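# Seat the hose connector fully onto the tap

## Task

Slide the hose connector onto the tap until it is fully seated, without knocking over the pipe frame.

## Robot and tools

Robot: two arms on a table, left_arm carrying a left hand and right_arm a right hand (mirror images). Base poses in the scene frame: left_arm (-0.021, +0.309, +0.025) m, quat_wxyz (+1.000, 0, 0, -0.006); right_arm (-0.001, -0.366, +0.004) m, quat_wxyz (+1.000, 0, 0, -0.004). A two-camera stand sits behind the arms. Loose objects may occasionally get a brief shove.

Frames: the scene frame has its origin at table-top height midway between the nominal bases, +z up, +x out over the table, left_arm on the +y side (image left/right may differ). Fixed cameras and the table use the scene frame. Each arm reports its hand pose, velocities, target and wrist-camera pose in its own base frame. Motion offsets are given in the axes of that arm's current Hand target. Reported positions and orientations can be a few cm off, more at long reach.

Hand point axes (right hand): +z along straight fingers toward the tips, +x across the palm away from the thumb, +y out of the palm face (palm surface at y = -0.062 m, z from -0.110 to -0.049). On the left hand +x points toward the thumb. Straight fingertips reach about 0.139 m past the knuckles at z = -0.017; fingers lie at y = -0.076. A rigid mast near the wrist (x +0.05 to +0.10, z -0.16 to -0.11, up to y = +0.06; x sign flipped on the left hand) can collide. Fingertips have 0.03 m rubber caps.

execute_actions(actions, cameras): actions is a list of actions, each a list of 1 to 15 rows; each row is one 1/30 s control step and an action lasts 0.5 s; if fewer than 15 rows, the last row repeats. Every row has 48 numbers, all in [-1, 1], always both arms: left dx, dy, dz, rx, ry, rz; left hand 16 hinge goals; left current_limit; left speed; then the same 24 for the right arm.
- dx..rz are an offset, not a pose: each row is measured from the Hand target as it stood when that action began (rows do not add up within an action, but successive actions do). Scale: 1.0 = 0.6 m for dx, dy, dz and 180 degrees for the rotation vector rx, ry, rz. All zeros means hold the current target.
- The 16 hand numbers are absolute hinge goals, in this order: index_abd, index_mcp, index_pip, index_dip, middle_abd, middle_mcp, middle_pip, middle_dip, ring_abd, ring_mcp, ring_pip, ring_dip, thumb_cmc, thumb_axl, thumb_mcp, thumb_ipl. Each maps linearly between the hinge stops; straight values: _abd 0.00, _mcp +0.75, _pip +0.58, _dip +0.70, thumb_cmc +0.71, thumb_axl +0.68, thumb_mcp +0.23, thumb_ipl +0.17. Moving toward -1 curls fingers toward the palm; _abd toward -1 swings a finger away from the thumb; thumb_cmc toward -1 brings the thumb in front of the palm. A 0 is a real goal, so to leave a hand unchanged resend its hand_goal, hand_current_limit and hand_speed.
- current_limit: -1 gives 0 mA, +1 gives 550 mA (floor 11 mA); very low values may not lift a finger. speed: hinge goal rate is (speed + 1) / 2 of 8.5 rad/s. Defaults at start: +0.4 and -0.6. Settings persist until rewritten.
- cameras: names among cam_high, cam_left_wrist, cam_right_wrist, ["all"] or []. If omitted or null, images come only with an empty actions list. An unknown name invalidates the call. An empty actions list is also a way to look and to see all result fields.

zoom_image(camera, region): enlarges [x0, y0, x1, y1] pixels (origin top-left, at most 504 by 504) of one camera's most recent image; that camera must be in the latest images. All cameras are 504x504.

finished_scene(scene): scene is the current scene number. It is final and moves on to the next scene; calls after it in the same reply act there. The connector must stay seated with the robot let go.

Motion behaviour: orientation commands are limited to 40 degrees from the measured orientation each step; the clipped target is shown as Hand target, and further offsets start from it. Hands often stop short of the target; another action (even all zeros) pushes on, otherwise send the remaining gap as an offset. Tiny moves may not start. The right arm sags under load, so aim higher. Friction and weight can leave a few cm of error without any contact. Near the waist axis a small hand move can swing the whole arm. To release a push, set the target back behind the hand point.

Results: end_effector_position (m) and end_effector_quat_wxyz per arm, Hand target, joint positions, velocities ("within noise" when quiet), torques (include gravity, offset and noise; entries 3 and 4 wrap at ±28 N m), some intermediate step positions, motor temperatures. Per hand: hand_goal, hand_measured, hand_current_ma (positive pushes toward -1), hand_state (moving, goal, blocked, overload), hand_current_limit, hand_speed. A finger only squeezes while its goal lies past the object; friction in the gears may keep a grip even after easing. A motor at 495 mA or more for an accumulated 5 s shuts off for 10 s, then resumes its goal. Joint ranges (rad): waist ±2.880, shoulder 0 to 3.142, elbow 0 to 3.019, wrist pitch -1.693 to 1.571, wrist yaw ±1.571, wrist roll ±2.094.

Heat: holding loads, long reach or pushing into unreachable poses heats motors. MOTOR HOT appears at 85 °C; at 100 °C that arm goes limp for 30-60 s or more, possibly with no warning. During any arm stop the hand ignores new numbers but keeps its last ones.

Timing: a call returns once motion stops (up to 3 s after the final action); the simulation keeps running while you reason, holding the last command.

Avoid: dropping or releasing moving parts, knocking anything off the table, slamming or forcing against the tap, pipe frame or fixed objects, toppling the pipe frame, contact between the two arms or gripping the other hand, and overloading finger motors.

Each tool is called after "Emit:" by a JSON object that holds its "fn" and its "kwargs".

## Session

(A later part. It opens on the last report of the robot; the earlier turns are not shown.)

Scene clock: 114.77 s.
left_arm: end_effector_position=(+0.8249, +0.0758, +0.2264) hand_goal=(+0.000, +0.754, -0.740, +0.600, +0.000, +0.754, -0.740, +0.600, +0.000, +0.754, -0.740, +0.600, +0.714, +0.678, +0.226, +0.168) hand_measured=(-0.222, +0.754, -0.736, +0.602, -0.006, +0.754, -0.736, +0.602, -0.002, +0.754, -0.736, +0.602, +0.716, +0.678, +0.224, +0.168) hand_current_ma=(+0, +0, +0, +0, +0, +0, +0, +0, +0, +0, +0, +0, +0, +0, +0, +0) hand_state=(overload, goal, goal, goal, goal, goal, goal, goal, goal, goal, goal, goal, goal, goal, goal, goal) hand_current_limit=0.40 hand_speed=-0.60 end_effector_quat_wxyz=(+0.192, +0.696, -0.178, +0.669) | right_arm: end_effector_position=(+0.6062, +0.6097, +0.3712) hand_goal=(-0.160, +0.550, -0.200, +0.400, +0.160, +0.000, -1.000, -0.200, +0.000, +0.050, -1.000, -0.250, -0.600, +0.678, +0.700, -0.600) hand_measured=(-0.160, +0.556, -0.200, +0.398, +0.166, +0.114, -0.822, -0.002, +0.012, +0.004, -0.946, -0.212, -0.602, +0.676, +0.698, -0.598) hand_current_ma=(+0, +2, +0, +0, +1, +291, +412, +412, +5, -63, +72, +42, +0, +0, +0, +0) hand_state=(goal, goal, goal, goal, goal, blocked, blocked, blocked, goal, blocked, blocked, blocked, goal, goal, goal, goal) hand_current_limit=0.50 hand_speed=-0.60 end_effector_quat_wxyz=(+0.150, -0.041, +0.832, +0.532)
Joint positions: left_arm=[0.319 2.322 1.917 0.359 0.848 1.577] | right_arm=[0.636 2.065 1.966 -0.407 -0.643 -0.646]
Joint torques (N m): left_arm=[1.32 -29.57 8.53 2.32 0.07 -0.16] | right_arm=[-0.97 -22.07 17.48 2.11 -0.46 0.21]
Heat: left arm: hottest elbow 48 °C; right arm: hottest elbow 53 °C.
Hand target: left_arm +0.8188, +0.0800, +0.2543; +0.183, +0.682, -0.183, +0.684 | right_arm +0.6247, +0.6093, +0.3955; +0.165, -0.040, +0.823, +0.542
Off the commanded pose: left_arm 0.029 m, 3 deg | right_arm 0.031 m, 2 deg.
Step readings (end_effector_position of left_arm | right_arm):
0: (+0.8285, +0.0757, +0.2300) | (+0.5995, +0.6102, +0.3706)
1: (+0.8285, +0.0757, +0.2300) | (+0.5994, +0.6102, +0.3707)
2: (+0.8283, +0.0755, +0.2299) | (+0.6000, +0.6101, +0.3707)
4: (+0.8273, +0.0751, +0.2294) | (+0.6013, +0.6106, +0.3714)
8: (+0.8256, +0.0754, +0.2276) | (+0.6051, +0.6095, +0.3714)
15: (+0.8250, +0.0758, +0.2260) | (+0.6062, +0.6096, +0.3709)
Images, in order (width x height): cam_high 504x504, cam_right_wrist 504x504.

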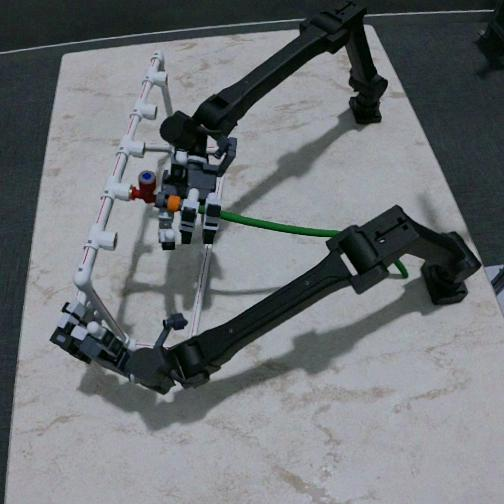

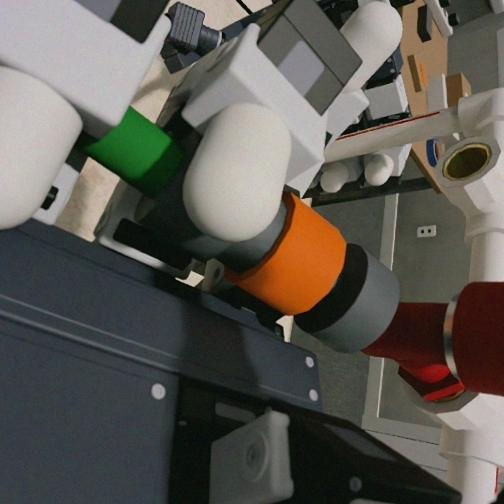

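Emit:
{"fn": "execute_actions", "kwargs": {"actions": [[[0,0,-0.025,0,0,0, 0,0.754,-0.74,0.6,0,0.754,-0.74,0.6,0,0.754,-0.74,0.6,0.714,0.678,0.226,0.168,0.4,-0.6, -0.025,-0.001,-0.002,0,0,0, -0.16,0.55,-0.2,0.4, 0.16,0,-1,-0.2, 0,0.05,-1,-0.25, -0.6,0.678,0.7,-0.6,0.55,-0.6]]], "cameras": ["cam_high","cam_right_wrist"]}}

Emit:
{"fn": "zoom_image", "kwargs": {"camera": "cam_high", "region": [140, 170, 220, 250]}}

Emit:
{"fn": "zoom_image", "kwargs": {"camera": "cam_right_wrist", "region": [234, 170, 484, 420]}}

Scene clock: 116.13 s.
left_arm: end_effector_position=(+0.8160, +0.0794, +0.2258) hand_goal=(+0.000, +0.754, -0.740, +0.600, +0.000, +0.754, -0.740, +0.600, +0.000, +0.754, -0.740, +0.600, +0.714, +0.678, +0.226, +0.168) hand_measured=(-0.222, +0.756, -0.736, +0.602, -0.006, +0.770, -0.730, +0.602, -0.002, +0.784, -0.716, +0.604, +0.716, +0.678, +0.224, +0.168) hand_current_ma=(+0, +0, +0, +0, +0, +4, +2, +0, +0, +14, +8, +0, +0, +0, +0, +0) hand_state=(overload, goal, goal, goal, goal, goal, goal, goal, goal, blocked, blocked, goal, goal, goal, goal, goal) hand_current_limit=0.40 hand_speed=-0.60 end_effector_quat_wxyz=(+0.190, +0.695, -0.177, +0.670) | right_arm: end_effector_position=(+0.6091, +0.6137, +0.3711) hand_goal=(-0.160, +0.550, -0.200, +0.400, +0.160, +0.000, -1.000, -0.200, +0.000, +0.050, -1.000, -0.250, -0.600, +0.678, +0.700, -0.600) hand_measured=(-0.160, +0.556, -0.200, +0.398, +0.170, +0.106, -0.822, -0.002, +0.018, +0.004, -0.946, -0.212, -0.602, +0.676, +0.698, -0.598) hand_current_ma=(+0, +2, +0, +0, +3, +255, +426, +426, +9, -63, +74, +42, +0, +0, +0, +0) hand_state=(goal, goal, goal, goal, goal, blocked, blocked, blocked, goal, blocked, blocked, blocked, goal, goal, goal, goal) hand_current_limit=0.55 hand_speed=-0.60 end_effector_quat_wxyz=(+0.143, -0.050, +0.833, +0.532)
Joint positions: left_arm=[0.327 2.302 1.876 0.383 0.853 1.577] | right_arm=[0.634 2.09 2.012 -0.445 -0.663 -0.664]
Joint torques (N m): left_arm=[1.85 -30.04 8.02 2.24 0.48 -0.15] | right_arm=[-1.96 -22.18 18.25 2.62 -0.19 0.32]
Heat: left arm: hottest elbow 48 °C; right arm: hottest elbow 53 °C.
Hand target: left_arm +0.8057, +0.0876, +0.2542; +0.183, +0.682, -0.183, +0.684 | right_arm +0.6386, +0.6064, +0.4001; +0.165, -0.040, +0.823, +0.542
Off the commanded pose: left_arm 0.031 m, 2 deg | right_arm 0.042 m, 3 deg.
Step readings (end_effector_position of left_arm | right_arm):
0: (+0.8249, +0.0758, +0.2270) | (+0.6062, +0.6097, +0.3712)
1: (+0.8247, +0.0757, +0.2270) | (+0.6062, +0.6098, +0.3712)
2: (+0.8236, +0.0756, +0.2267) | (+0.6063, +0.6100, +0.3712)
4: (+0.8196, +0.0755, +0.2260) | (+0.6080, +0.6106, +0.3713)
8: (+0.8169, +0.0780, +0.2258) | (+0.6089, +0.6127, +0.3712)
15: (+0.8160, +0.0794, +0.2260) | (+0.6091, +0.6137, +0.3713)
Images, in order (width x height): cam_high 504x504, cam_right_wrist 504x504.

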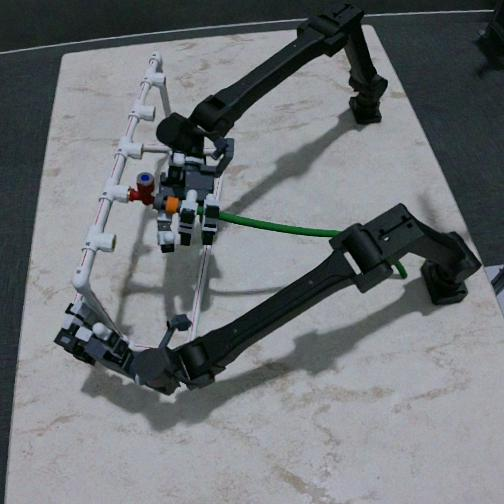

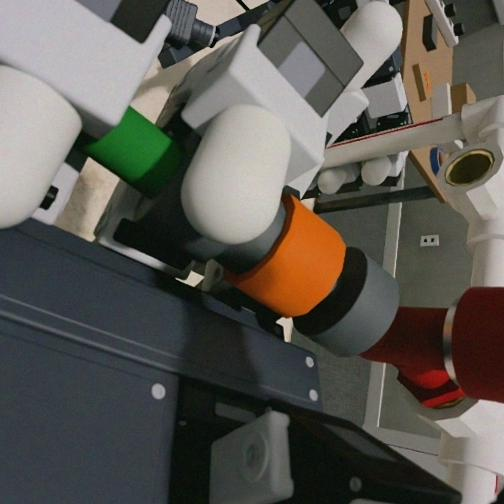

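Scaled by 6.300 from the camera's 504x504 image, which has a finer 720x720 frame.

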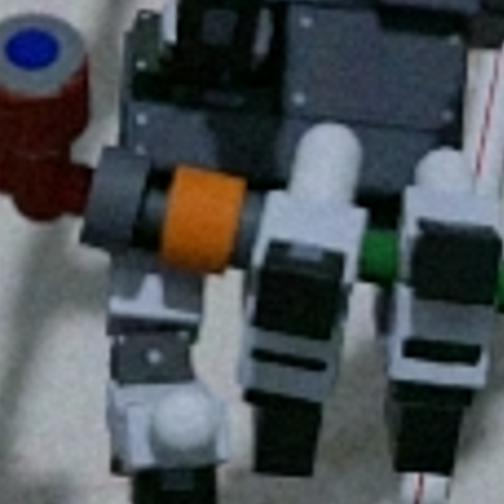

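Scaled by 2.016 from the camera's 504x504 image, which has a finer 720x720 frame.

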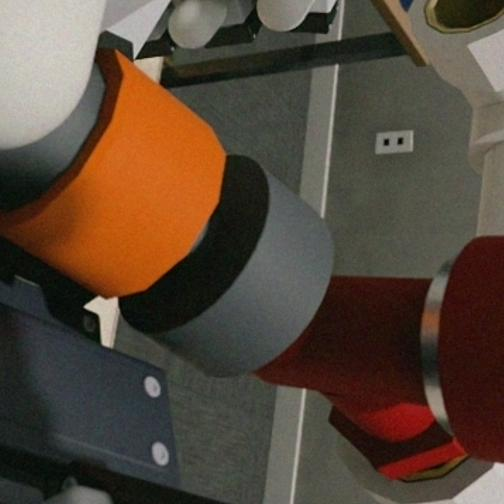

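Emit:
{"fn": "zoom_image", "kwargs": {"camera": "cam_right_wrist", "region": [274, 180, 424, 330]}}

Emit:
{"fn": "zoom_image", "kwargs": {"camera": "cam_high", "region": [140, 180, 190, 230]}}

Scaled by 3.360 from the camera's 504x504 image, which has a finer 720x720 frame.

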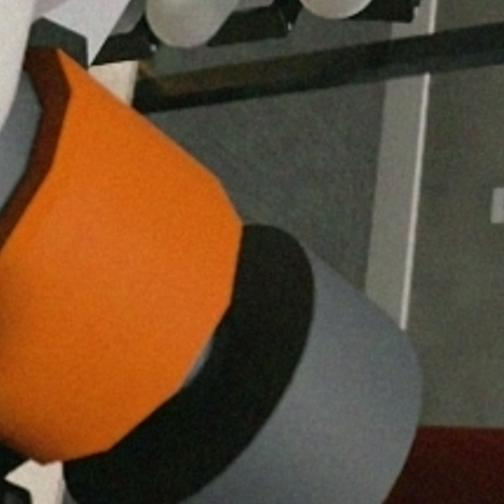

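Scaled by 10.080 from the camera's 504x504 image, which has a finer 720x720 frame.

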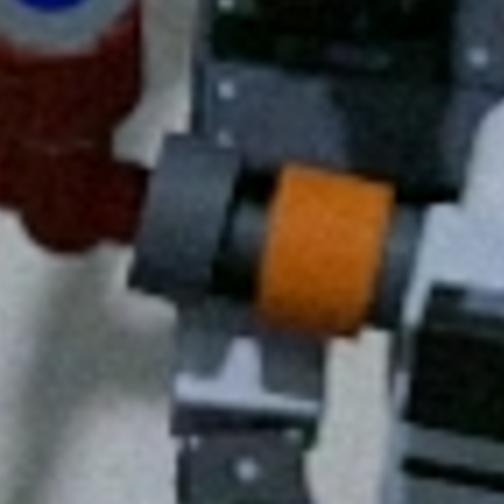

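Emit:
{"fn": "zoom_image", "kwargs": {"camera": "cam_high", "region": [40, 40, 260, 260]}}

Emit:
{"fn": "zoom_image", "kwargs": {"camera": "cam_high", "region": [30, 240, 230, 400]}}

Scaled by 2.291 from the camera's 504x504 image, which has a finer 720x720 frame.

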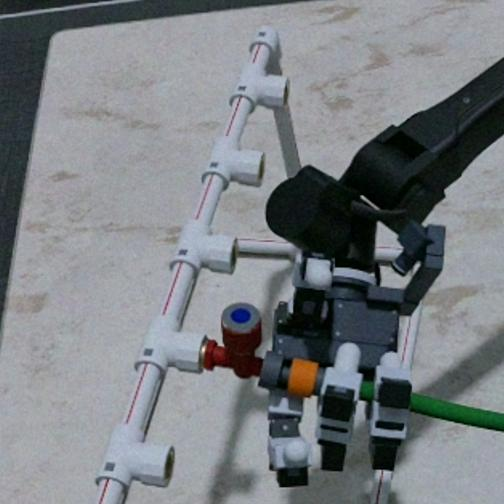

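Scaled by 2.520 from the camera's 504x504 image, which has a finer 720x720 frame.

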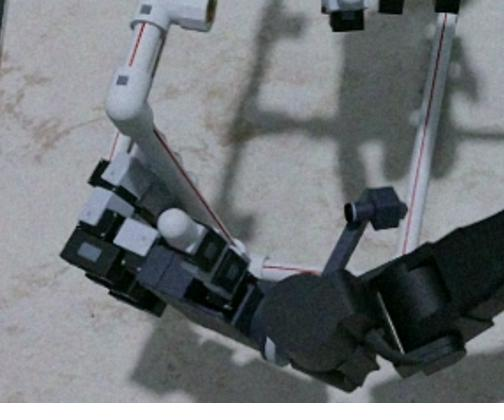

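Emit:
{"fn": "execute_actions", "kwargs": {"actions": [[[0,0.048,-0.049,0,0,0, 0,0.754,-0.74,0.6,0,0.754,-0.74,0.6,0,0.754,-0.74,0.6,0.714,0.678,0.226,0.168,0.4,-0.6, -0.0082,0.0033,0.012,0.0012,-0.0129,-0.0046, -0.16,0.55,-0.2,0.4, 0.16,0,-1,-0.2, 0,0.05,-1,-0.25, -0.6,0.678,0.7,-0.6,0.55,-0.6]]], "cameras": ["all"]}}

Emit:
{"fn": "zoom_image", "kwargs": {"camera": "cam_high", "region": [140, 170, 220, 250]}}

Emit:
{"fn": "zoom_image", "kwargs": {"camera": "cam_right_wrist", "region": [224, 170, 424, 370]}}

Emit:
{"fn": "zoom_image", "kwargs": {"camera": "cam_high", "region": [30, 240, 230, 400]}}

Scene clock: 122.37 s.
left_arm: end_effector_position=(+0.7777, +0.0712, +0.2309) hand_goal=(+0.000, +0.754, -0.740, +0.600, +0.000, +0.754, -0.740, +0.600, +0.000, +0.754, -0.740, +0.600, +0.714, +0.678, +0.226, +0.168) hand_measured=(-0.202, +0.772, -0.724, +0.600, -0.004, +0.760, -0.736, +0.602, +0.004, +0.796, -0.710, +0.602, +0.716, +0.678, +0.224, +0.168) hand_current_ma=(+0, +5, +3, +0, +0, +1, +0, +0, +0, +28, +12, +0, +0, +0, +0, +0) hand_state=(overload, goal, goal, goal, goal, goal, goal, goal, goal, blocked, blocked, goal, goal, goal, goal, goal) hand_current_limit=0.40 hand_speed=-0.60 end_effector_quat_wxyz=(+0.187, +0.693, -0.178, +0.674) | right_arm: end_effector_position=(+0.6107, +0.6182, +0.3696) hand_goal=(-0.160, +0.550, -0.200, +0.400, +0.160, +0.000, -1.000, -0.200, +0.000, +0.050, -1.000, -0.250, -0.600, +0.678, +0.700, -0.600) hand_measured=(-0.160, +0.556, -0.200, +0.398, +0.162, +0.088, -0.822, -0.002, +0.028, -0.010, -0.946, -0.208, -0.602, +0.676, +0.698, -0.598) hand_current_ma=(+0, +2, +0, +0, +0, +184, +426, +426, +20, -98, +75, +47, +0, +0, +0, +0) hand_state=(goal, goal, goal, goal, goal, blocked, blocked, blocked, blocked, blocked, blocked, blocked, goal, goal, goal, goal) hand_current_limit=0.55 hand_speed=-0.60 end_effector_quat_wxyz=(+0.156, -0.051, +0.835, +0.525)
Joint positions: left_arm=[0.333 2.198 1.694 0.469 0.855 1.577] | right_arm=[0.64 2.097 2.023 -0.446 -0.634 -0.677]
Joint torques (N m): left_arm=[1.85 -28.34 7.2 2.28 0.63 -0.16] | right_arm=[-1.73 -22.12 18.02 3.67 0.32 0.47]
Motor temperatures (°C): left_arm=[37 43 46 35 29 32] | right_arm=[35 42 56 32 33 29]
Heat: left arm: hottest elbow 46 °C; right arm: hottest elbow 56 °C.
Hand target: left_arm +0.7659, +0.0773, +0.2543; +0.183, +0.682, -0.183, +0.684 | right_arm +0.6445, +0.6130, +0.4010; +0.186, -0.034, +0.820, +0.540
Off the commanded pose: left_arm 0.027 m, 2 deg | right_arm 0.046 m, 5 deg.
Step readings (end_effector_position of left_arm | right_arm):
0: (+0.8160, +0.0794, +0.2258) | (+0.6090, +0.6137, +0.3711)
1: (+0.8156, +0.0793, +0.2255) | (+0.6091, +0.6137, +0.3710)
2: (+0.8139, +0.0789, +0.2252) | (+0.6099, +0.6137, +0.3704)
4: (+0.8054, +0.0777, +0.2255) | (+0.6094, +0.6145, +0.3700)
8: (+0.7855, +0.0733, +0.2282) | (+0.6101, +0.6176, +0.3694)
15: (+0.7782, +0.0712, +0.2309) | (+0.6108, +0.6182, +0.3696)

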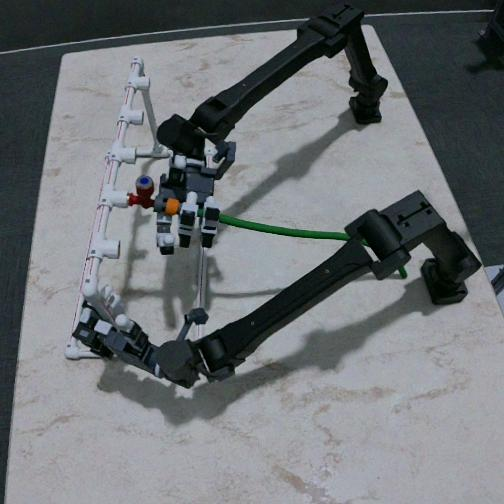

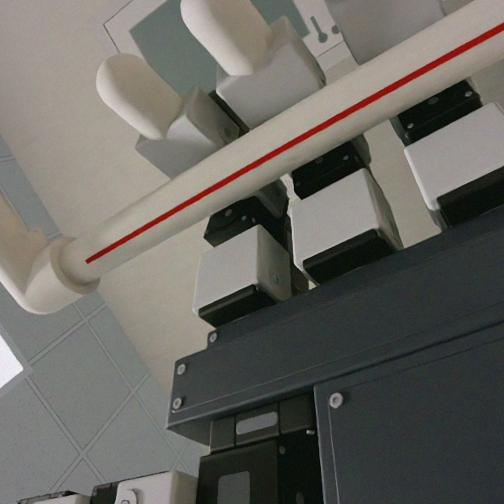

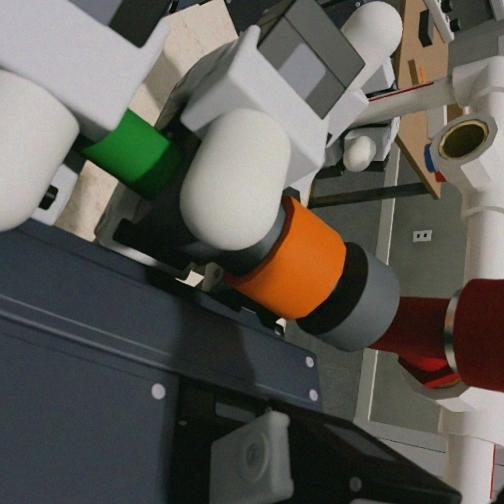

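Scaled by 6.300 from the camera's 504x504 image, which has a finer 720x720 frame.

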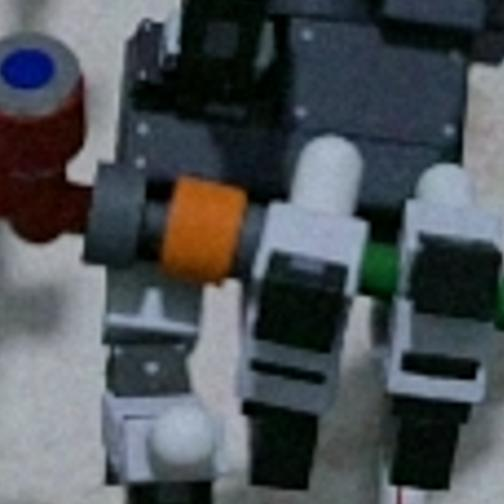

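Scaled by 2.520 from the camera's 504x504 image, which has a finer 720x720 frame.

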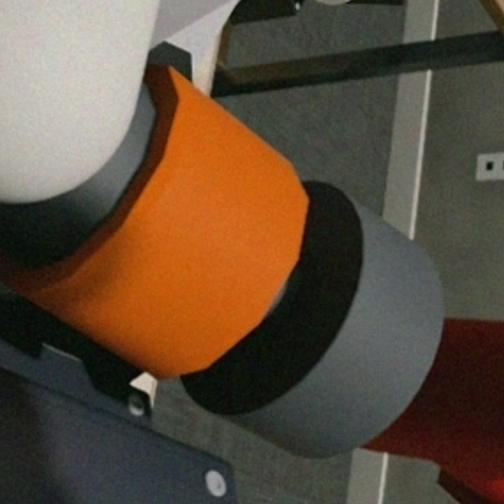

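Scaled by 2.520 from the camera's 504x504 image, which has a finer 720x720 frame.

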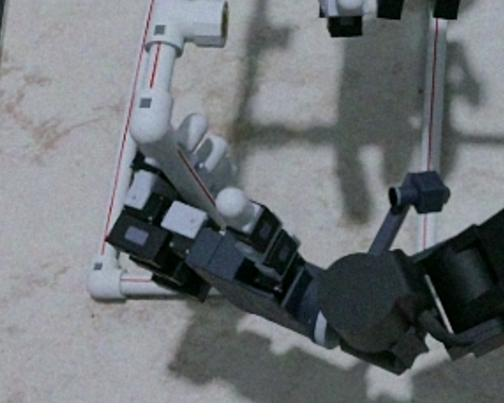

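Emit:
{"fn": "execute_actions", "kwargs": {"actions": [[[0,0,0,0,0,0, 0,0.754,-0.74,0.6,0,0.754,-0.74,0.6,0,0.754,-0.74,0.6,0.714,0.678,0.226,0.168,0.4,-0.6, -0.028,0.003,0.002,0,0,0, -0.16,0.55,-0.2,0.4, 0.16,0,-1,-0.2, 0,0.05,-1,-0.25, -0.6,0.678,0.7,-0.6,0.55,-0.6]]], "cameras": ["cam_high","cam_right_wrist"]}}

Emit:
{"fn": "zoom_image", "kwargs": {"camera": "cam_high", "region": [140, 170, 220, 250]}}

Emit:
{"fn": "zoom_image", "kwargs": {"camera": "cam_right_wrist", "region": [224, 170, 424, 370]}}

Scene clock: 128.40 s.
left_arm: end_effector_position=(+0.7778, +0.0763, +0.2317) hand_goal=(+0.000, +0.754, -0.740, +0.600, +0.000, +0.754, -0.740, +0.600, +0.000, +0.754, -0.740, +0.600, +0.714, +0.678, +0.226, +0.168) hand_measured=(-0.190, +0.770, -0.730, +0.600, -0.002, +0.758, -0.736, +0.602, +0.006, +0.796, -0.716, +0.602, +0.716, +0.678, +0.224, +0.168) hand_current_ma=(+0, +4, +1, +0, +0, +0, +0, +0, +0, +28, +9, +0, +0, +0, +0, +0) hand_state=(overload, goal, goal, goal, goal, goal, goal, goal, goal, blocked, blocked, goal, goal, goal, goal, goal) hand_current_limit=0.40 hand_speed=-0.60 end_effector_quat_wxyz=(+0.183, +0.693, -0.175, +0.675) | right_arm: end_effector_position=(+0.6175, +0.6257, +0.3704) hand_goal=(-0.160, +0.550, -0.200, +0.400, +0.160, +0.000, -1.000, -0.200, +0.000, +0.050, -1.000, -0.250, -0.600, +0.678, +0.700, -0.600) hand_measured=(-0.160, +0.556, -0.200, +0.398, +0.162, +0.088, -0.822, -0.002, +0.028, -0.012, -0.946, -0.208, -0.602, +0.676, +0.698, -0.598) hand_current_ma=(+0, +2, +0, +0, +0, +184, +426, +426, +20, -101, +75, +47, +0, +0, +0, +0) hand_state=(goal, goal, goal, goal, goal, blocked, blocked, blocked, blocked, blocked, blocked, blocked, goal, goal, goal, goal) hand_current_limit=0.55 hand_speed=-0.60 end_effector_quat_wxyz=(+0.156, -0.059, +0.833, +0.528)
Joint positions: left_arm=[0.34 2.197 1.694 0.471 0.85 1.578] | right_arm=[0.64 2.136 2.086 -0.466 -0.645 -0.687]
Joint torques (N m): left_arm=[1.32 -28.16 7.17 2.13 0.79 -0.17] | right_arm=[-2.73 -22.77 18.89 2.58 0.34 0.5]
Motor temperatures (°C): left_arm=[37 43 46 35 29 32] | right_arm=[35 41 58 32 33 29]
Heat: left arm: hottest elbow 46 °C; right arm: hottest elbow 58 °C.
Hand target: left_arm +0.7658, +0.0771, +0.2542; +0.183, +0.682, -0.183, +0.683 | right_arm +0.6599, +0.6125, +0.4078; +0.186, -0.035, +0.820, +0.540
Off the commanded pose: left_arm 0.026 m, 2 deg | right_arm 0.058 m, 5 deg.
Step readings (end_effector_position of left_arm | right_arm):
0: (+0.7777, +0.0711, +0.2308) | (+0.6107, +0.6182, +0.3696)
1: (+0.7777, +0.0711, +0.2308) | (+0.6108, +0.6183, +0.3695)
2: (+0.7777, +0.0712, +0.2308) | (+0.6108, +0.6186, +0.3700)
4: (+0.7778, +0.0716, +0.2311) | (+0.6119, +0.6202, +0.3703)
8: (+0.7781, +0.0727, +0.2317) | (+0.6155, +0.6234, +0.3705)
15: (+0.7778, +0.0763, +0.2317) | (+0.6175, +0.6255, +0.3705)
Images, in order (width x height): cam_high 504x504, cam_right_wrist 504x504.

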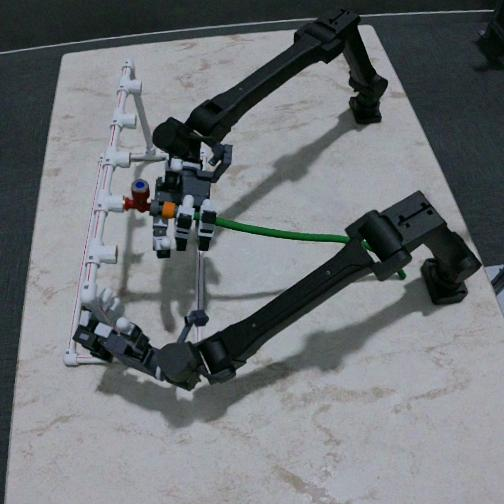

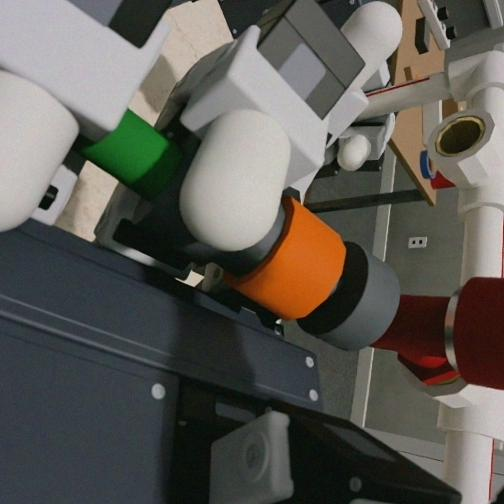

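Scaled by 6.300 from the camera's 504x504 image, which has a finer 720x720 frame.

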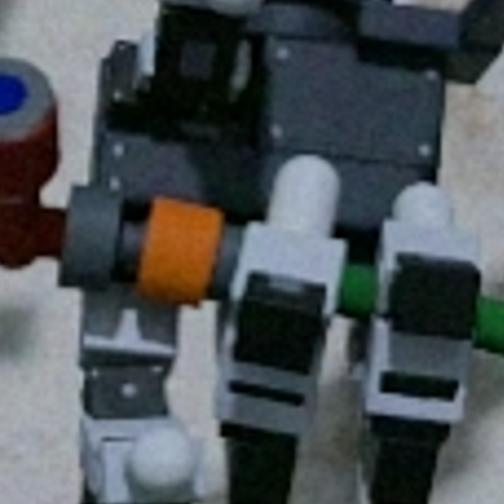

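Scaled by 2.520 from the camera's 504x504 image, which has a finer 720x720 frame.

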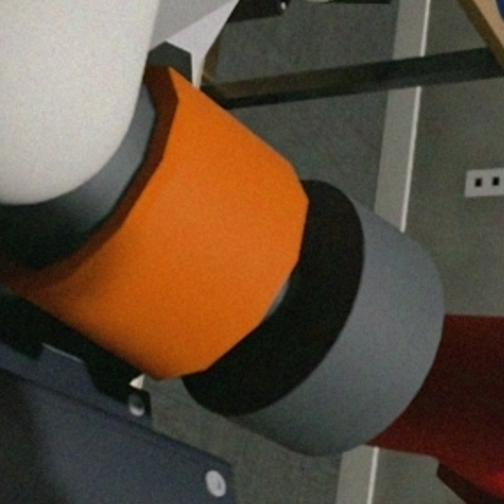

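Emit:
{"fn": "execute_actions", "kwargs": {"actions": [[[0.05,0.004,0.013,0.0556,0,0, 0,0.754,-0.74,0.6,0,0.754,-0.74,0.6,0,0.754,-0.74,0.6,0.714,0.678,0.226,0.168,0.4,-0.6, 0.001,0.0057,0.012,0,0,0, -0.16,0.55,-0.2,0.4, 0.16,0,-1,-0.2, 0,0.05,-1,-0.25, -0.6,0.678,0.7,-0.6,0.55,-0.6]]], "cameras": ["all"]}}

Emit:
{"fn": "zoom_image", "kwargs": {"camera": "cam_high", "region": [50, 40, 250, 240]}}

Emit:
{"fn": "zoom_image", "kwargs": {"camera": "cam_high", "region": [50, 220, 250, 400]}}

Scene clock: 135.80 s.
left_arm: end_effector_position=(+0.7815, +0.0806, +0.2427) hand_goal=(+0.000, +0.754, -0.740, +0.600, +0.000, +0.754, -0.740, +0.600, +0.000, +0.754, -0.740, +0.600, +0.714, +0.678, +0.226, +0.168) hand_measured=(-0.190, +0.760, -0.736, +0.600, -0.002, +0.756, -0.738, +0.602, +0.010, +0.788, -0.716, +0.602, +0.716, +0.678, +0.224, +0.168) hand_current_ma=(+0, +1, +0, +0, +0, +0, +0, +0, +1, +18, +9, +0, +0, +0, +0, +0) hand_state=(overload, goal, goal, goal, goal, goal, goal, goal, goal, blocked, blocked, goal, goal, goal, goal, goal) hand_current_limit=0.40 hand_speed=-0.60 end_effector_quat_wxyz=(+0.122, +0.713, -0.112, +0.682) | right_arm: end_effector_position=(+0.6246, +0.6297, +0.3771) hand_goal=(-0.160, +0.550, -0.200, +0.400, +0.160, +0.000, -1.000, -0.200, +0.000, +0.050, -1.000, -0.250, -0.600, +0.678, +0.700, -0.600) hand_measured=(-0.160, +0.556, -0.200, +0.398, +0.160, +0.088, -0.822, -0.002, +0.028, -0.012, -0.946, -0.208, -0.602, +0.676, +0.698, -0.598) hand_current_ma=(+0, +2, +0, +0, +0, +184, +426, +426, +20, -104, +75, +47, +0, +0, +0, +0) hand_state=(goal, goal, goal, goal, goal, blocked, blocked, blocked, blocked, blocked, blocked, blocked, goal, goal, goal, goal) hand_current_limit=0.55 hand_speed=-0.60 end_effector_quat_wxyz=(+0.164, -0.058, +0.830, +0.529)
Joint positions: left_arm=[0.326 2.112 1.588 0.472 0.658 1.58] | right_arm=[0.64 2.158 2.134 -0.477 -0.637 -0.685]
Joint torques (N m): left_arm=[0.26 -28.92 8.2 1.91 0.4 -0.21] | right_arm=[-2.14 -22.89 18.63 2.69 0.33 0.57]
Motor temperatures (°C): left_arm=[37 45 45 35 30 32] | right_arm=[35 41 60 32 33 30]
Heat: left arm: hottest shoulder 45 °C; right arm: hottest elbow 60 °C.
Hand target: left_arm +0.7714, +0.0714, +0.2844; +0.123, +0.696, -0.123, +0.697 | right_arm +0.6605, +0.6203, +0.4081; +0.186, -0.034, +0.820, +0.540
Off the commanded pose: left_arm 0.044 m, 3 deg | right_arm 0.048 m, 4 deg.
Step readings (end_effector_position of left_arm | right_arm):
0: (+0.7778, +0.0763, +0.2317) | (+0.6175, +0.6257, +0.3704)
1: (+0.7783, +0.0768, +0.2313) | (+0.6175, +0.6257, +0.3706)
2: (+0.7799, +0.0781, +0.2315) | (+0.6180, +0.6260, +0.3704)
4: (+0.7832, +0.0773, +0.2333) | (+0.6190, +0.6276, +0.3706)
8: (+0.7819, +0.0786, +0.2377) | (+0.6219, +0.6285, +0.3753)
15: (+0.7813, +0.0804, +0.2424) | (+0.6244, +0.6295, +0.3767)

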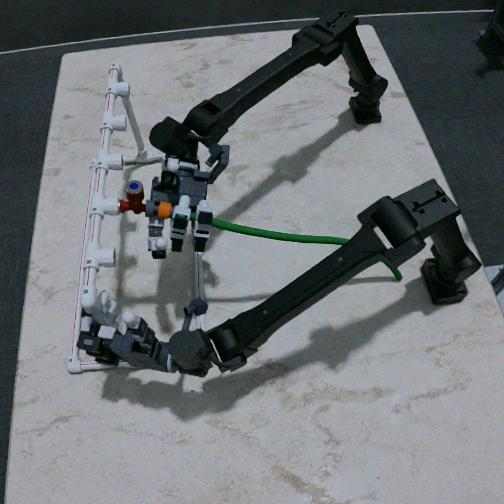

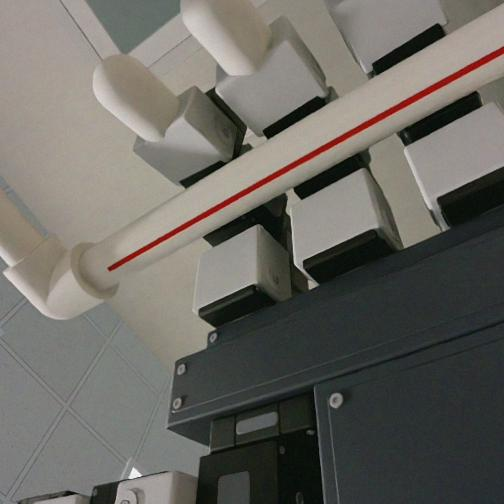

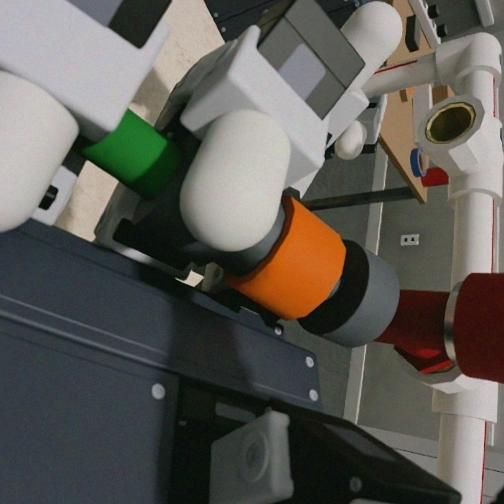

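Scaled by 2.520 from the camera's 504x504 image, which has a finer 720x720 frame.

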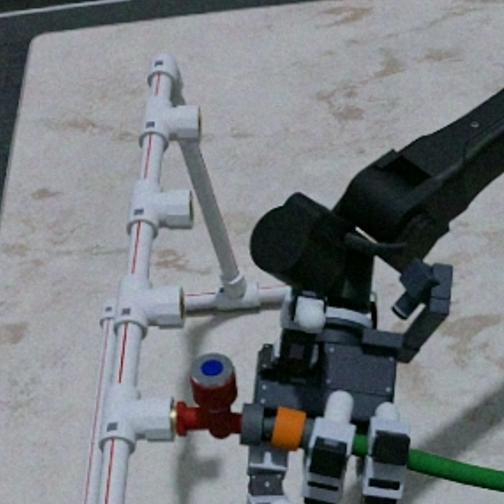

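Scaled by 2.520 from the camera's 504x504 image, which has a finer 720x720 frame.

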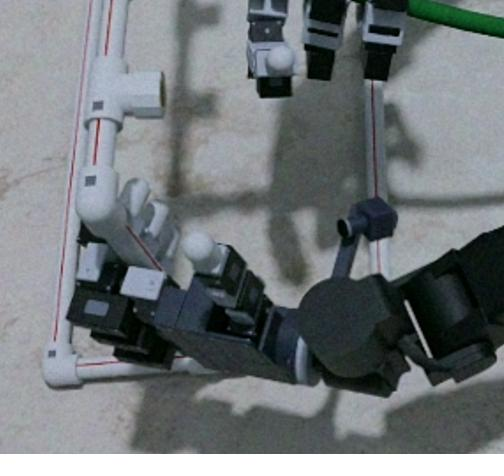

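Emit:
{"fn": "execute_actions", "kwargs": {"actions": [[[-0.05,-0.01,0.05,0,0,0, 0,0.754,-0.74,0.6,0,0.754,-0.74,0.6,0,0.754,-0.74,0.6,0.714,0.678,0.226,0.168,0.4,-0.6, 0.03,-0.002,0.002,0,0,0, -0.16,0.55,-0.2,0.4, 0.16,0,-1,-0.2, 0,0.05,-1,-0.25, -0.6,0.678,0.7,-0.6,0.55,-0.6]],[[0,-0.02,0,0,0,0, 0,0.754,0.576,0.696,0,0.754,0.576,0.696,0,0.754,0.576,0.696,0.714,0.678,0.226,0.168,0.4,-0.6, 0,0,0,0,0,0, -0.16,0.55,-0.2,0.4, 0.16,0,-1,-0.2, 0,0.05,-1,-0.25, -0.6,0.678,0.7,-0.6,0.55,-0.6]]], "cameras": ["all"]}}

Emit:
{"fn": "zoom_image", "kwargs": {"camera": "cam_high", "region": [50, 180, 250, 400]}}

Scene clock: 155.73 s.
left_arm: end_effector_position=(+0.7931, +0.0794, +0.2304) hand_goal=(+0.000, +0.754, +0.576, +0.696, +0.000, +0.754, +0.576, +0.696, +0.000, +0.754, +0.576, +0.696, +0.714, +0.678, +0.226, +0.168) hand_measured=(-0.198, +0.754, +0.570, +0.694, -0.010, +0.756, +0.574, +0.694, -0.002, +0.766, +0.574, +0.694, +0.716, +0.678, +0.224, +0.168) hand_current_ma=(+0, +0, +0, +0, -1, +0, +0, +0, +0, +2, +0, +0, +0, +0, +0, +0) hand_state=(overload, goal, goal, goal, goal, goal, goal, goal, goal, goal, goal, goal, goal, goal, goal, goal) hand_current_limit=0.40 hand_speed=-0.60 end_effector_quat_wxyz=(+0.123, +0.712, -0.113, +0.682) | right_arm: end_effector_position=(+0.6285, +0.6314, +0.3708) hand_goal=(-0.160, +0.550, -0.200, +0.400, +0.160, +0.000, -1.000, -0.200, +0.000, +0.050, -1.000, -0.250, -0.600, +0.678, +0.700, -0.600) hand_measured=(-0.160, +0.558, -0.200, +0.398, +0.158, +0.088, -0.822, -0.002, +0.028, -0.014, -0.946, -0.208, -0.602, +0.676, +0.698, -0.598) hand_current_ma=(+0, +3, +0, +0, +0, +184, +426, +426, +19, -109, +75, +47, +0, +0, +0, +0) hand_state=(goal, goal, goal, goal, goal, blocked, blocked, blocked, blocked, blocked, blocked, blocked, goal, goal, goal, goal) hand_current_limit=0.55 hand_speed=-0.60 end_effector_quat_wxyz=(+0.167, -0.049, +0.834, +0.523)
Joint positions: left_arm=[0.32 2.155 1.627 0.478 0.656 1.58] | right_arm=[0.643 2.164 2.134 -0.477 -0.613 -0.678]
Joint torques (N m): left_arm=[0.32 -23.3 14.35 1.84 0.21 -0.14] | right_arm=[-1.14 -25.82 13.85 4.04 -0.1 0.55]
Motor temperatures (°C): left_arm=[37 48 43 35 29 32] | right_arm=[35 41 61 32 33 30]
Heat: left arm: hottest shoulder 48 °C; right arm: hottest elbow 61 °C.
Hand target: left_arm +0.8058, +0.0779, +0.2543; +0.123, +0.696, -0.123, +0.697 | right_arm +0.6444, +0.6235, +0.4004; +0.186, -0.034, +0.820, +0.540
Off the commanded pose: left_arm 0.027 m, 3 deg | right_arm 0.035 m, 4 deg.
Step readings (end_effector_position of left_arm | right_arm):
0: (+0.7815, +0.0806, +0.2427) | (+0.6246, +0.6297, +0.3770)
1: (+0.7816, +0.0804, +0.2427) | (+0.6246, +0.6297, +0.3770)
2: (+0.7820, +0.0798, +0.2427) | (+0.6247, +0.6297, +0.3769)
4: (+0.7832, +0.0796, +0.2415) | (+0.6250, +0.6302, +0.3765)
8: (+0.7856, +0.0799, +0.2402) | (+0.6256, +0.6310, +0.3757)
15: (+0.7887, +0.0791, +0.2386) | (+0.6266, +0.6312, +0.3738)
16: (+0.7888, +0.0791, +0.2387) | (+0.6266, +0.6312, +0.3738)
17: (+0.7891, +0.0791, +0.2386) | (+0.6267, +0.6311, +0.3738)
19: (+0.7903, +0.0791, +0.2382) | (+0.6272, +0.6311, +0.3734)
23: (+0.7926, +0.0793, +0.2351) | (+0.6283, +0.6315, +0.3708)
30: (+0.7931, +0.0794, +0.2304) | (+0.6285, +0.6314, +0.3708)

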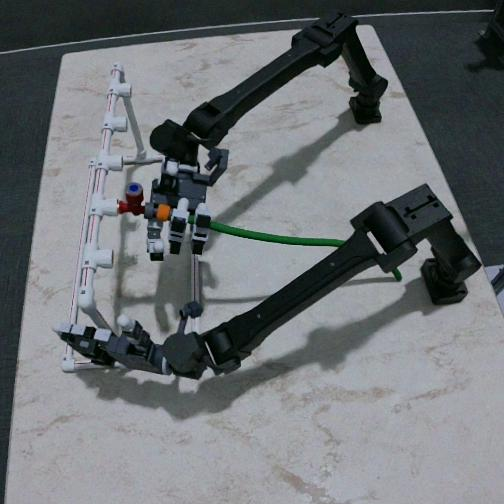

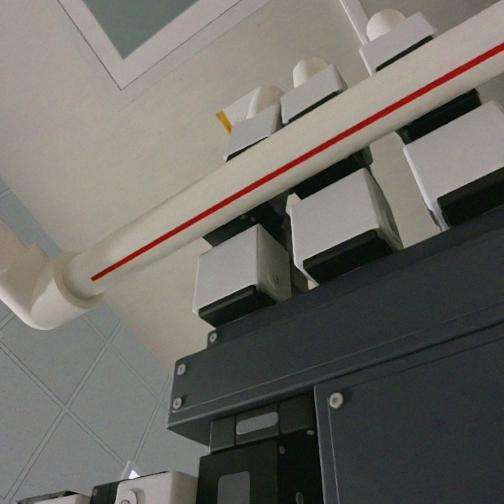

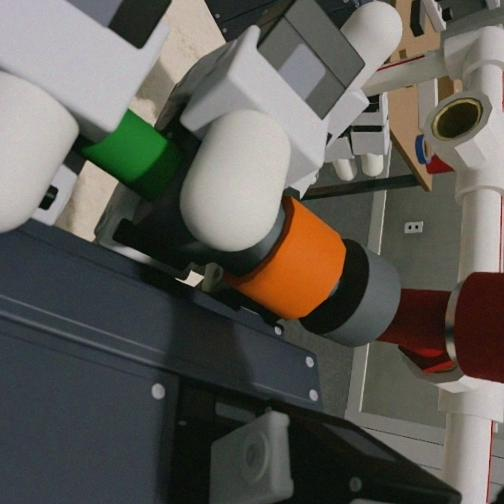

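Scaled by 2.291 from the camera's 504x504 image, which has a finer 720x720 frame.

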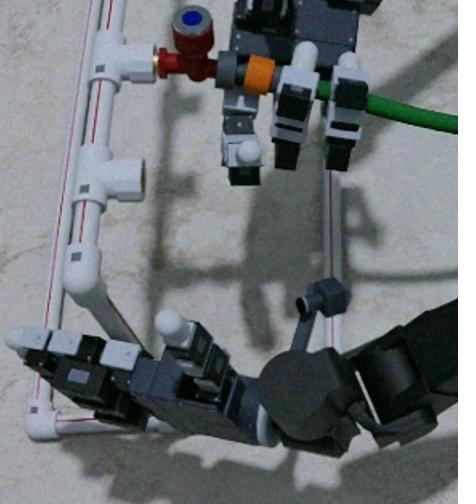

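Emit:
{"fn": "execute_actions", "kwargs": {"actions": [[[0,-0.02,-0.1,0,0,0, 0,0.754,0.576,0.696,0,0.754,0.576,0.696,0,0.754,0.576,0.696,0.714,0.678,0.226,0.168,0.4,-0.6, 0,0,0,0,0,0, -0.16,0.55,-0.2,0.4, 0.16,0,-1,-0.2, 0,0.05,-1,-0.25, -0.6,0.678,0.7,-0.6,0.55,-0.6]],[[0,-0.02,-0.15,0,0,0, 0,0.754,0.576,0.696,0,0.754,0.576,0.696,0,0.754,0.576,0.696,0.714,0.678,0.226,0.168,0.4,-0.6, 0.0475,0.012,-0.0095,0,0,0, -0.16,0.55,-0.2,0.4, 0.16,0,-1,-0.2, 0,0.05,-1,-0.25, -0.6,0.678,0.7,-0.6,0.55,-0.6]],[[0,0,-0.1,0,0,0, 0,0.754,0.576,0.696,0,0.754,0.576,0.696,0,0.754,0.576,0.696,0.714,0.678,0.226,0.168,0.4,-0.6, 0.0475,0.012,-0.0095,0,0,0, -0.16,0.55,-0.2,0.4, 0.16,0,-1,-0.2, 0,0.05,-1,-0.25, -0.6,0.678,0.7,-0.6,0.55,-0.6]]], "cameras": ["all"]}}

Emit:
{"fn": "zoom_image", "kwargs": {"camera": "cam_high", "region": [120, 170, 200, 250]}}

Scene clock: 158.13 s.
left_arm: end_effector_position=(+0.6209, +0.1767, +0.2386) hand_goal=(+0.000, +0.754, +0.576, +0.696, +0.000, +0.754, +0.576, +0.696, +0.000, +0.754, +0.576, +0.696, +0.714, +0.678, +0.226, +0.168) hand_measured=(-0.198, +0.754, +0.572, +0.694, -0.010, +0.756, +0.576, +0.694, -0.002, +0.756, +0.578, +0.694, +0.716, +0.678, +0.224, +0.168) hand_current_ma=(+0, +0, +0, +0, -1, +0, +0, +0, +0, +0, +0, +0, +0, +0, +0, +0) hand_state=(overload, goal, goal, goal, goal, goal, goal, goal, goal, goal, goal, goal, goal, goal, goal, goal) hand_current_limit=0.40 hand_speed=-0.60 end_effector_quat_wxyz=(+0.127, +0.705, -0.116, +0.688) | right_arm: end_effector_position=(+0.6010, +0.6220, +0.3688) hand_goal=(-0.160, +0.550, -0.200, +0.400, +0.160, +0.000, -1.000, -0.200, +0.000, +0.050, -1.000, -0.250, -0.600, +0.678, +0.700, -0.600) hand_measured=(-0.160, +0.558, -0.200, +0.398, +0.144, +0.100, -0.822, -0.008, +0.018, -0.018, -0.946, -0.208, -0.602, +0.676, +0.698, -0.598) hand_current_ma=(+0, +3, +0, +0, -7, +228, +426, +426, +9, -117, +75, +47, +0, +0, +0, +0) hand_state=(goal, goal, goal, goal, goal, blocked, blocked, blocked, goal, blocked, blocked, blocked, goal, goal, goal, goal) hand_current_limit=0.55 hand_speed=-0.60 end_effector_quat_wxyz=(+0.184, -0.033, +0.830, +0.525)
Joint positions: left_arm=[0.576 1.909 1.214 0.659 0.921 1.58] | right_arm=[0.665 2.055 1.933 -0.345 -0.557 -0.636]
Joint torques (N m): left_arm=[0.56 -21.66 7.25 2.36 0.05 -0.15] | right_arm=[1.49 -27.16 10.59 3.37 -0.33 0.36]
Motor temperatures (°C): left_arm=[37 48 43 35 29 32] | right_arm=[35 41 60 32 33 30]
Heat: left arm: hottest shoulder 48 °C; right arm: hottest elbow 60 °C.
Hand target: left_arm +0.6167, +0.1724, +0.2541; +0.123, +0.696, -0.123, +0.697 | right_arm +0.5845, +0.6276, +0.3975; +0.186, -0.035, +0.820, +0.540
Off the commanded pose: left_arm 0.017 m, 2 deg | right_arm 0.033 m, 2 deg.
Step readings (end_effector_position of left_arm | right_arm):
0: (+0.7931, +0.0794, +0.2304) | (+0.6285, +0.6314, +0.3708)
1: (+0.7928, +0.0794, +0.2304) | (+0.6285, +0.6314, +0.3708)
2: (+0.7916, +0.0802, +0.2306) | (+0.6285, +0.6314, +0.3708)
4: (+0.7852, +0.0846, +0.2309) | (+0.6285, +0.6314, +0.3708)
8: (+0.7690, +0.0975, +0.2279) | (+0.6286, +0.6314, +0.3707)
15: (+0.7596, +0.1156, +0.2296) | (+0.6286, +0.6314, +0.3707)
16: (+0.7583, +0.1153, +0.2297) | (+0.6287, +0.6314, +0.3706)
17: (+0.7528, +0.1155, +0.2297) | (+0.6288, +0.6315, +0.3689)
19: (+0.7327, +0.1116, +0.2275) | (+0.6283, +0.6309, +0.3692)
23: (+0.7000, +0.1280, +0.2267) | (+0.6249, +0.6280, +0.3694)
30: (+0.6782, +0.1639, +0.2383) | (+0.6237, +0.6264, +0.3694)
31: (+0.6767, +0.1640, +0.2389) | (+0.6235, +0.6264, +0.3692)
32: (+0.6727, +0.1623, +0.2390) | (+0.6222, +0.6266, +0.3690)
34: (+0.6577, +0.1567, +0.2365) | (+0.6151, +0.6272, +0.3688)
38: (+0.6342, +0.1588, +0.2334) | (+0.6051, +0.6228, +0.3686)
45: (+0.6221, +0.1774, +0.2385) | (+0.6011, +0.6221, +0.3687)

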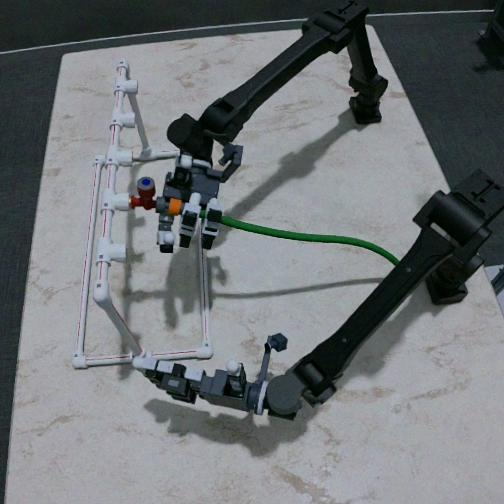

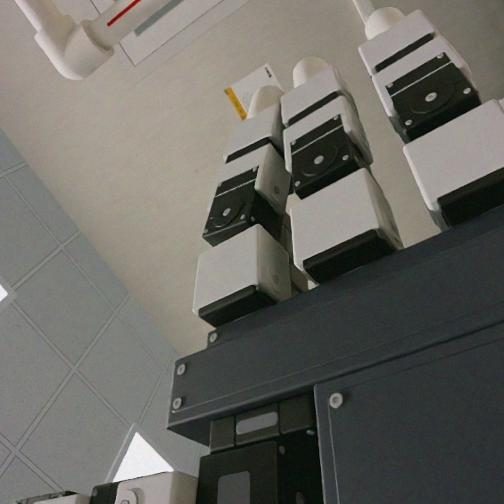

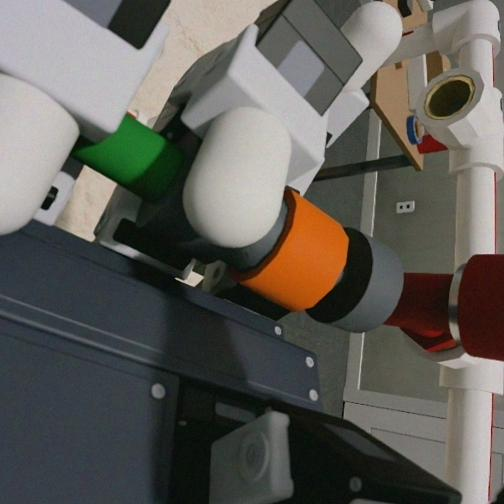

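Scaled by 6.300 from the camera's 504x504 image, which has a finer 720x720 frame.

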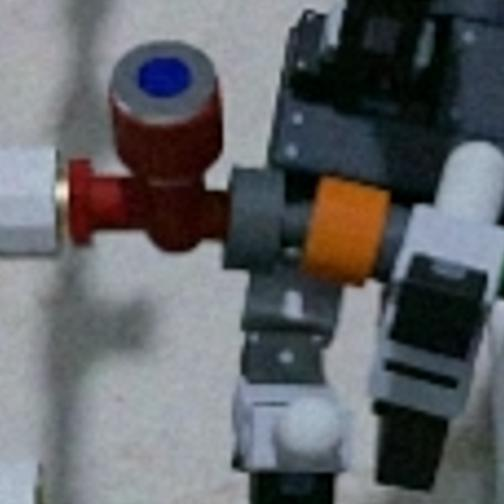

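Emit:
{"fn": "execute_actions", "kwargs": {"actions": [[[0.13,0.01,0.02,0,0,0, 0,0.754,0.576,0.696,0,0.754,0.576,0.696,0,0.754,0.576,0.696,0.714,0.678,0.226,0.168,0.4,-0.6, 0.035,0.009,-0.007,0,0,0, -0.16,0.55,-0.2,0.4, 0.16,0,-1,-0.2, 0,0.05,-1,-0.25, -0.6,0.678,0.7,-0.6,0.55,-0.6]],[[0.15,0.02,0.02,0.04,0,0, 0,0.754,0.576,0.696,0,0.754,0.576,0.696,0,0.754,0.576,0.696,0.714,0.678,0.226,0.168,0.4,-0.6, 0.035,0.009,-0.007,0,0,0, -0.16,0.55,-0.2,0.4, 0.16,0,-1,-0.2, 0,0.05,-1,-0.25, -0.6,0.678,0.7,-0.6,0.55,-0.6]],[[0.15,0.02,0.04,0.04,0,0, 0,0.754,0.576,0.696,0,0.754,0.576,0.696,0,0.754,0.576,0.696,0.714,0.678,0.226,0.168,0.4,-0.6, 0.03,0.008,-0.007,0,0,0, -0.16,0.55,-0.2,0.4, 0.16,0,-1,-0.2, 0,0.05,-1,-0.25, -0.6,0.678,0.7,-0.6,0.55,-0.6]]], "cameras": ["all"]}}

Scene clock: 162.30 s.
left_arm: end_effector_position=(+0.6462, +0.1285, +0.4797) hand_goal=(+0.000, +0.754, +0.576, +0.696, +0.000, +0.754, +0.576, +0.696, +0.000, +0.754, +0.576, +0.696, +0.714, +0.678, +0.226, +0.168) hand_measured=(-0.198, +0.754, +0.574, +0.694, -0.010, +0.756, +0.576, +0.694, -0.002, +0.754, +0.578, +0.694, +0.716, +0.678, +0.224, +0.168) hand_current_ma=(+0, +0, +0, +0, -1, +0, +0, +0, +0, +0, +0, +0, +0, +0, +0, +0) hand_state=(overload, goal, goal, goal, goal, goal, goal, goal, goal, goal, goal, goal, goal, goal, goal, goal) hand_current_limit=0.40 hand_speed=-0.60 end_effector_quat_wxyz=(+0.047, +0.722, -0.022, +0.690) | right_arm: end_effector_position=(+0.5352, +0.6277, +0.3685) hand_goal=(-0.160, +0.550, -0.200, +0.400, +0.160, +0.000, -1.000, -0.200, +0.000, +0.050, -1.000, -0.250, -0.600, +0.678, +0.700, -0.600) hand_measured=(-0.160, +0.558, -0.200, +0.398, +0.148, +0.098, -0.822, -0.010, +0.012, -0.016, -0.944, -0.208, -0.602, +0.676, +0.698, -0.598) hand_current_ma=(+0, +3, +0, +0, -5, +219, +426, +426, +5, -114, +76, +47, +0, +0, +0, +0) hand_state=(goal, goal, goal, goal, goal, blocked, blocked, blocked, goal, blocked, blocked, blocked, goal, goal, goal, goal) hand_current_limit=0.55 hand_speed=-0.60 end_effector_quat_wxyz=(+0.180, -0.029, +0.832, +0.524)
Joint positions: left_arm=[0.446 1.544 1.423 0.071 0.544 1.559] | right_arm=[0.734 1.92 1.721 -0.255 -0.495 -0.593]
Joint torques (N m): left_arm=[0.73 -15.79 15.86 1.62 -0.14 0.07] | right_arm=[1.14 -24.59 10.92 3.63 -0.32 0.28]
Motor temperatures (°C): left_arm=[37 47 43 35 29 32] | right_arm=[35 41 60 32 33 30]
Heat: left arm: hottest shoulder 47 °C; right arm: hottest elbow 60 °C.
Hand target: left_arm +0.6533, +0.1303, +0.5122; +0.035, +0.706, -0.035, +0.707 | right_arm +0.5216, +0.6314, +0.3948; +0.186, -0.034, +0.820, +0.540
Off the commanded pose: left_arm 0.033 m, 3 deg | right_arm 0.030 m, 2 deg.
Step readings (end_effector_position of left_arm | right_arm):
0: (+0.6209, +0.1767, +0.2386) | (+0.6011, +0.6220, +0.3688)
1: (+0.6209, +0.1767, +0.2389) | (+0.6011, +0.6219, +0.3686)
2: (+0.6211, +0.1764, +0.2401) | (+0.6007, +0.6216, +0.3686)
4: (+0.6215, +0.1754, +0.2470) | (+0.5974, +0.6202, +0.3685)
8: (+0.6175, +0.1677, +0.2772) | (+0.5874, +0.6192, +0.3682)
15: (+0.6142, +0.1585, +0.3116) | (+0.5827, +0.6203, +0.3682)
16: (+0.6156, +0.1595, +0.3114) | (+0.5827, +0.6201, +0.3682)
17: (+0.6193, +0.1616, +0.3116) | (+0.5819, +0.6201, +0.3678)
19: (+0.6265, +0.1647, +0.3156) | (+0.5754, +0.6209, +0.3643)
23: (+0.6243, +0.1569, +0.3462) | (+0.5580, +0.6275, +0.3587)
30: (+0.6204, +0.1424, +0.4012) | (+0.5468, +0.6337, +0.3653)
31: (+0.6223, +0.1437, +0.4037) | (+0.5467, +0.6333, +0.3664)
32: (+0.6271, +0.1464, +0.4044) | (+0.5465, +0.6327, +0.3670)
34: (+0.6364, +0.1514, +0.4063) | (+0.5423, +0.6316, +0.3671)
38: (+0.6432, +0.1433, +0.4252) | (+0.5385, +0.6275, +0.3667)
45: (+0.6451, +0.1274, +0.4750) | (+0.5353, +0.6276, +0.3695)

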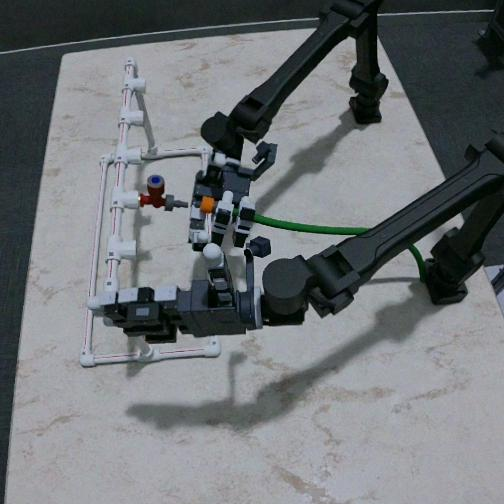

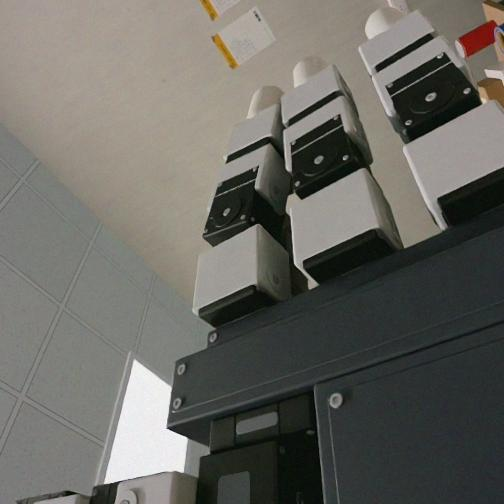

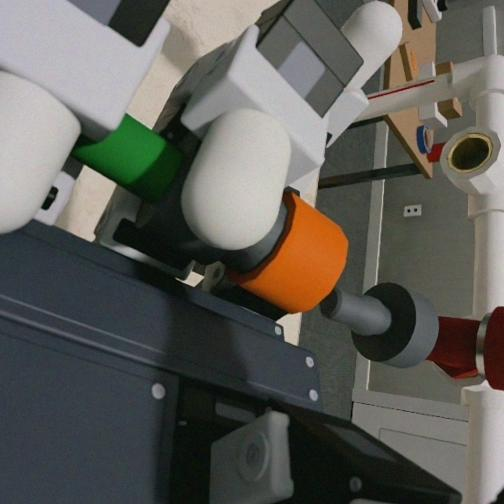

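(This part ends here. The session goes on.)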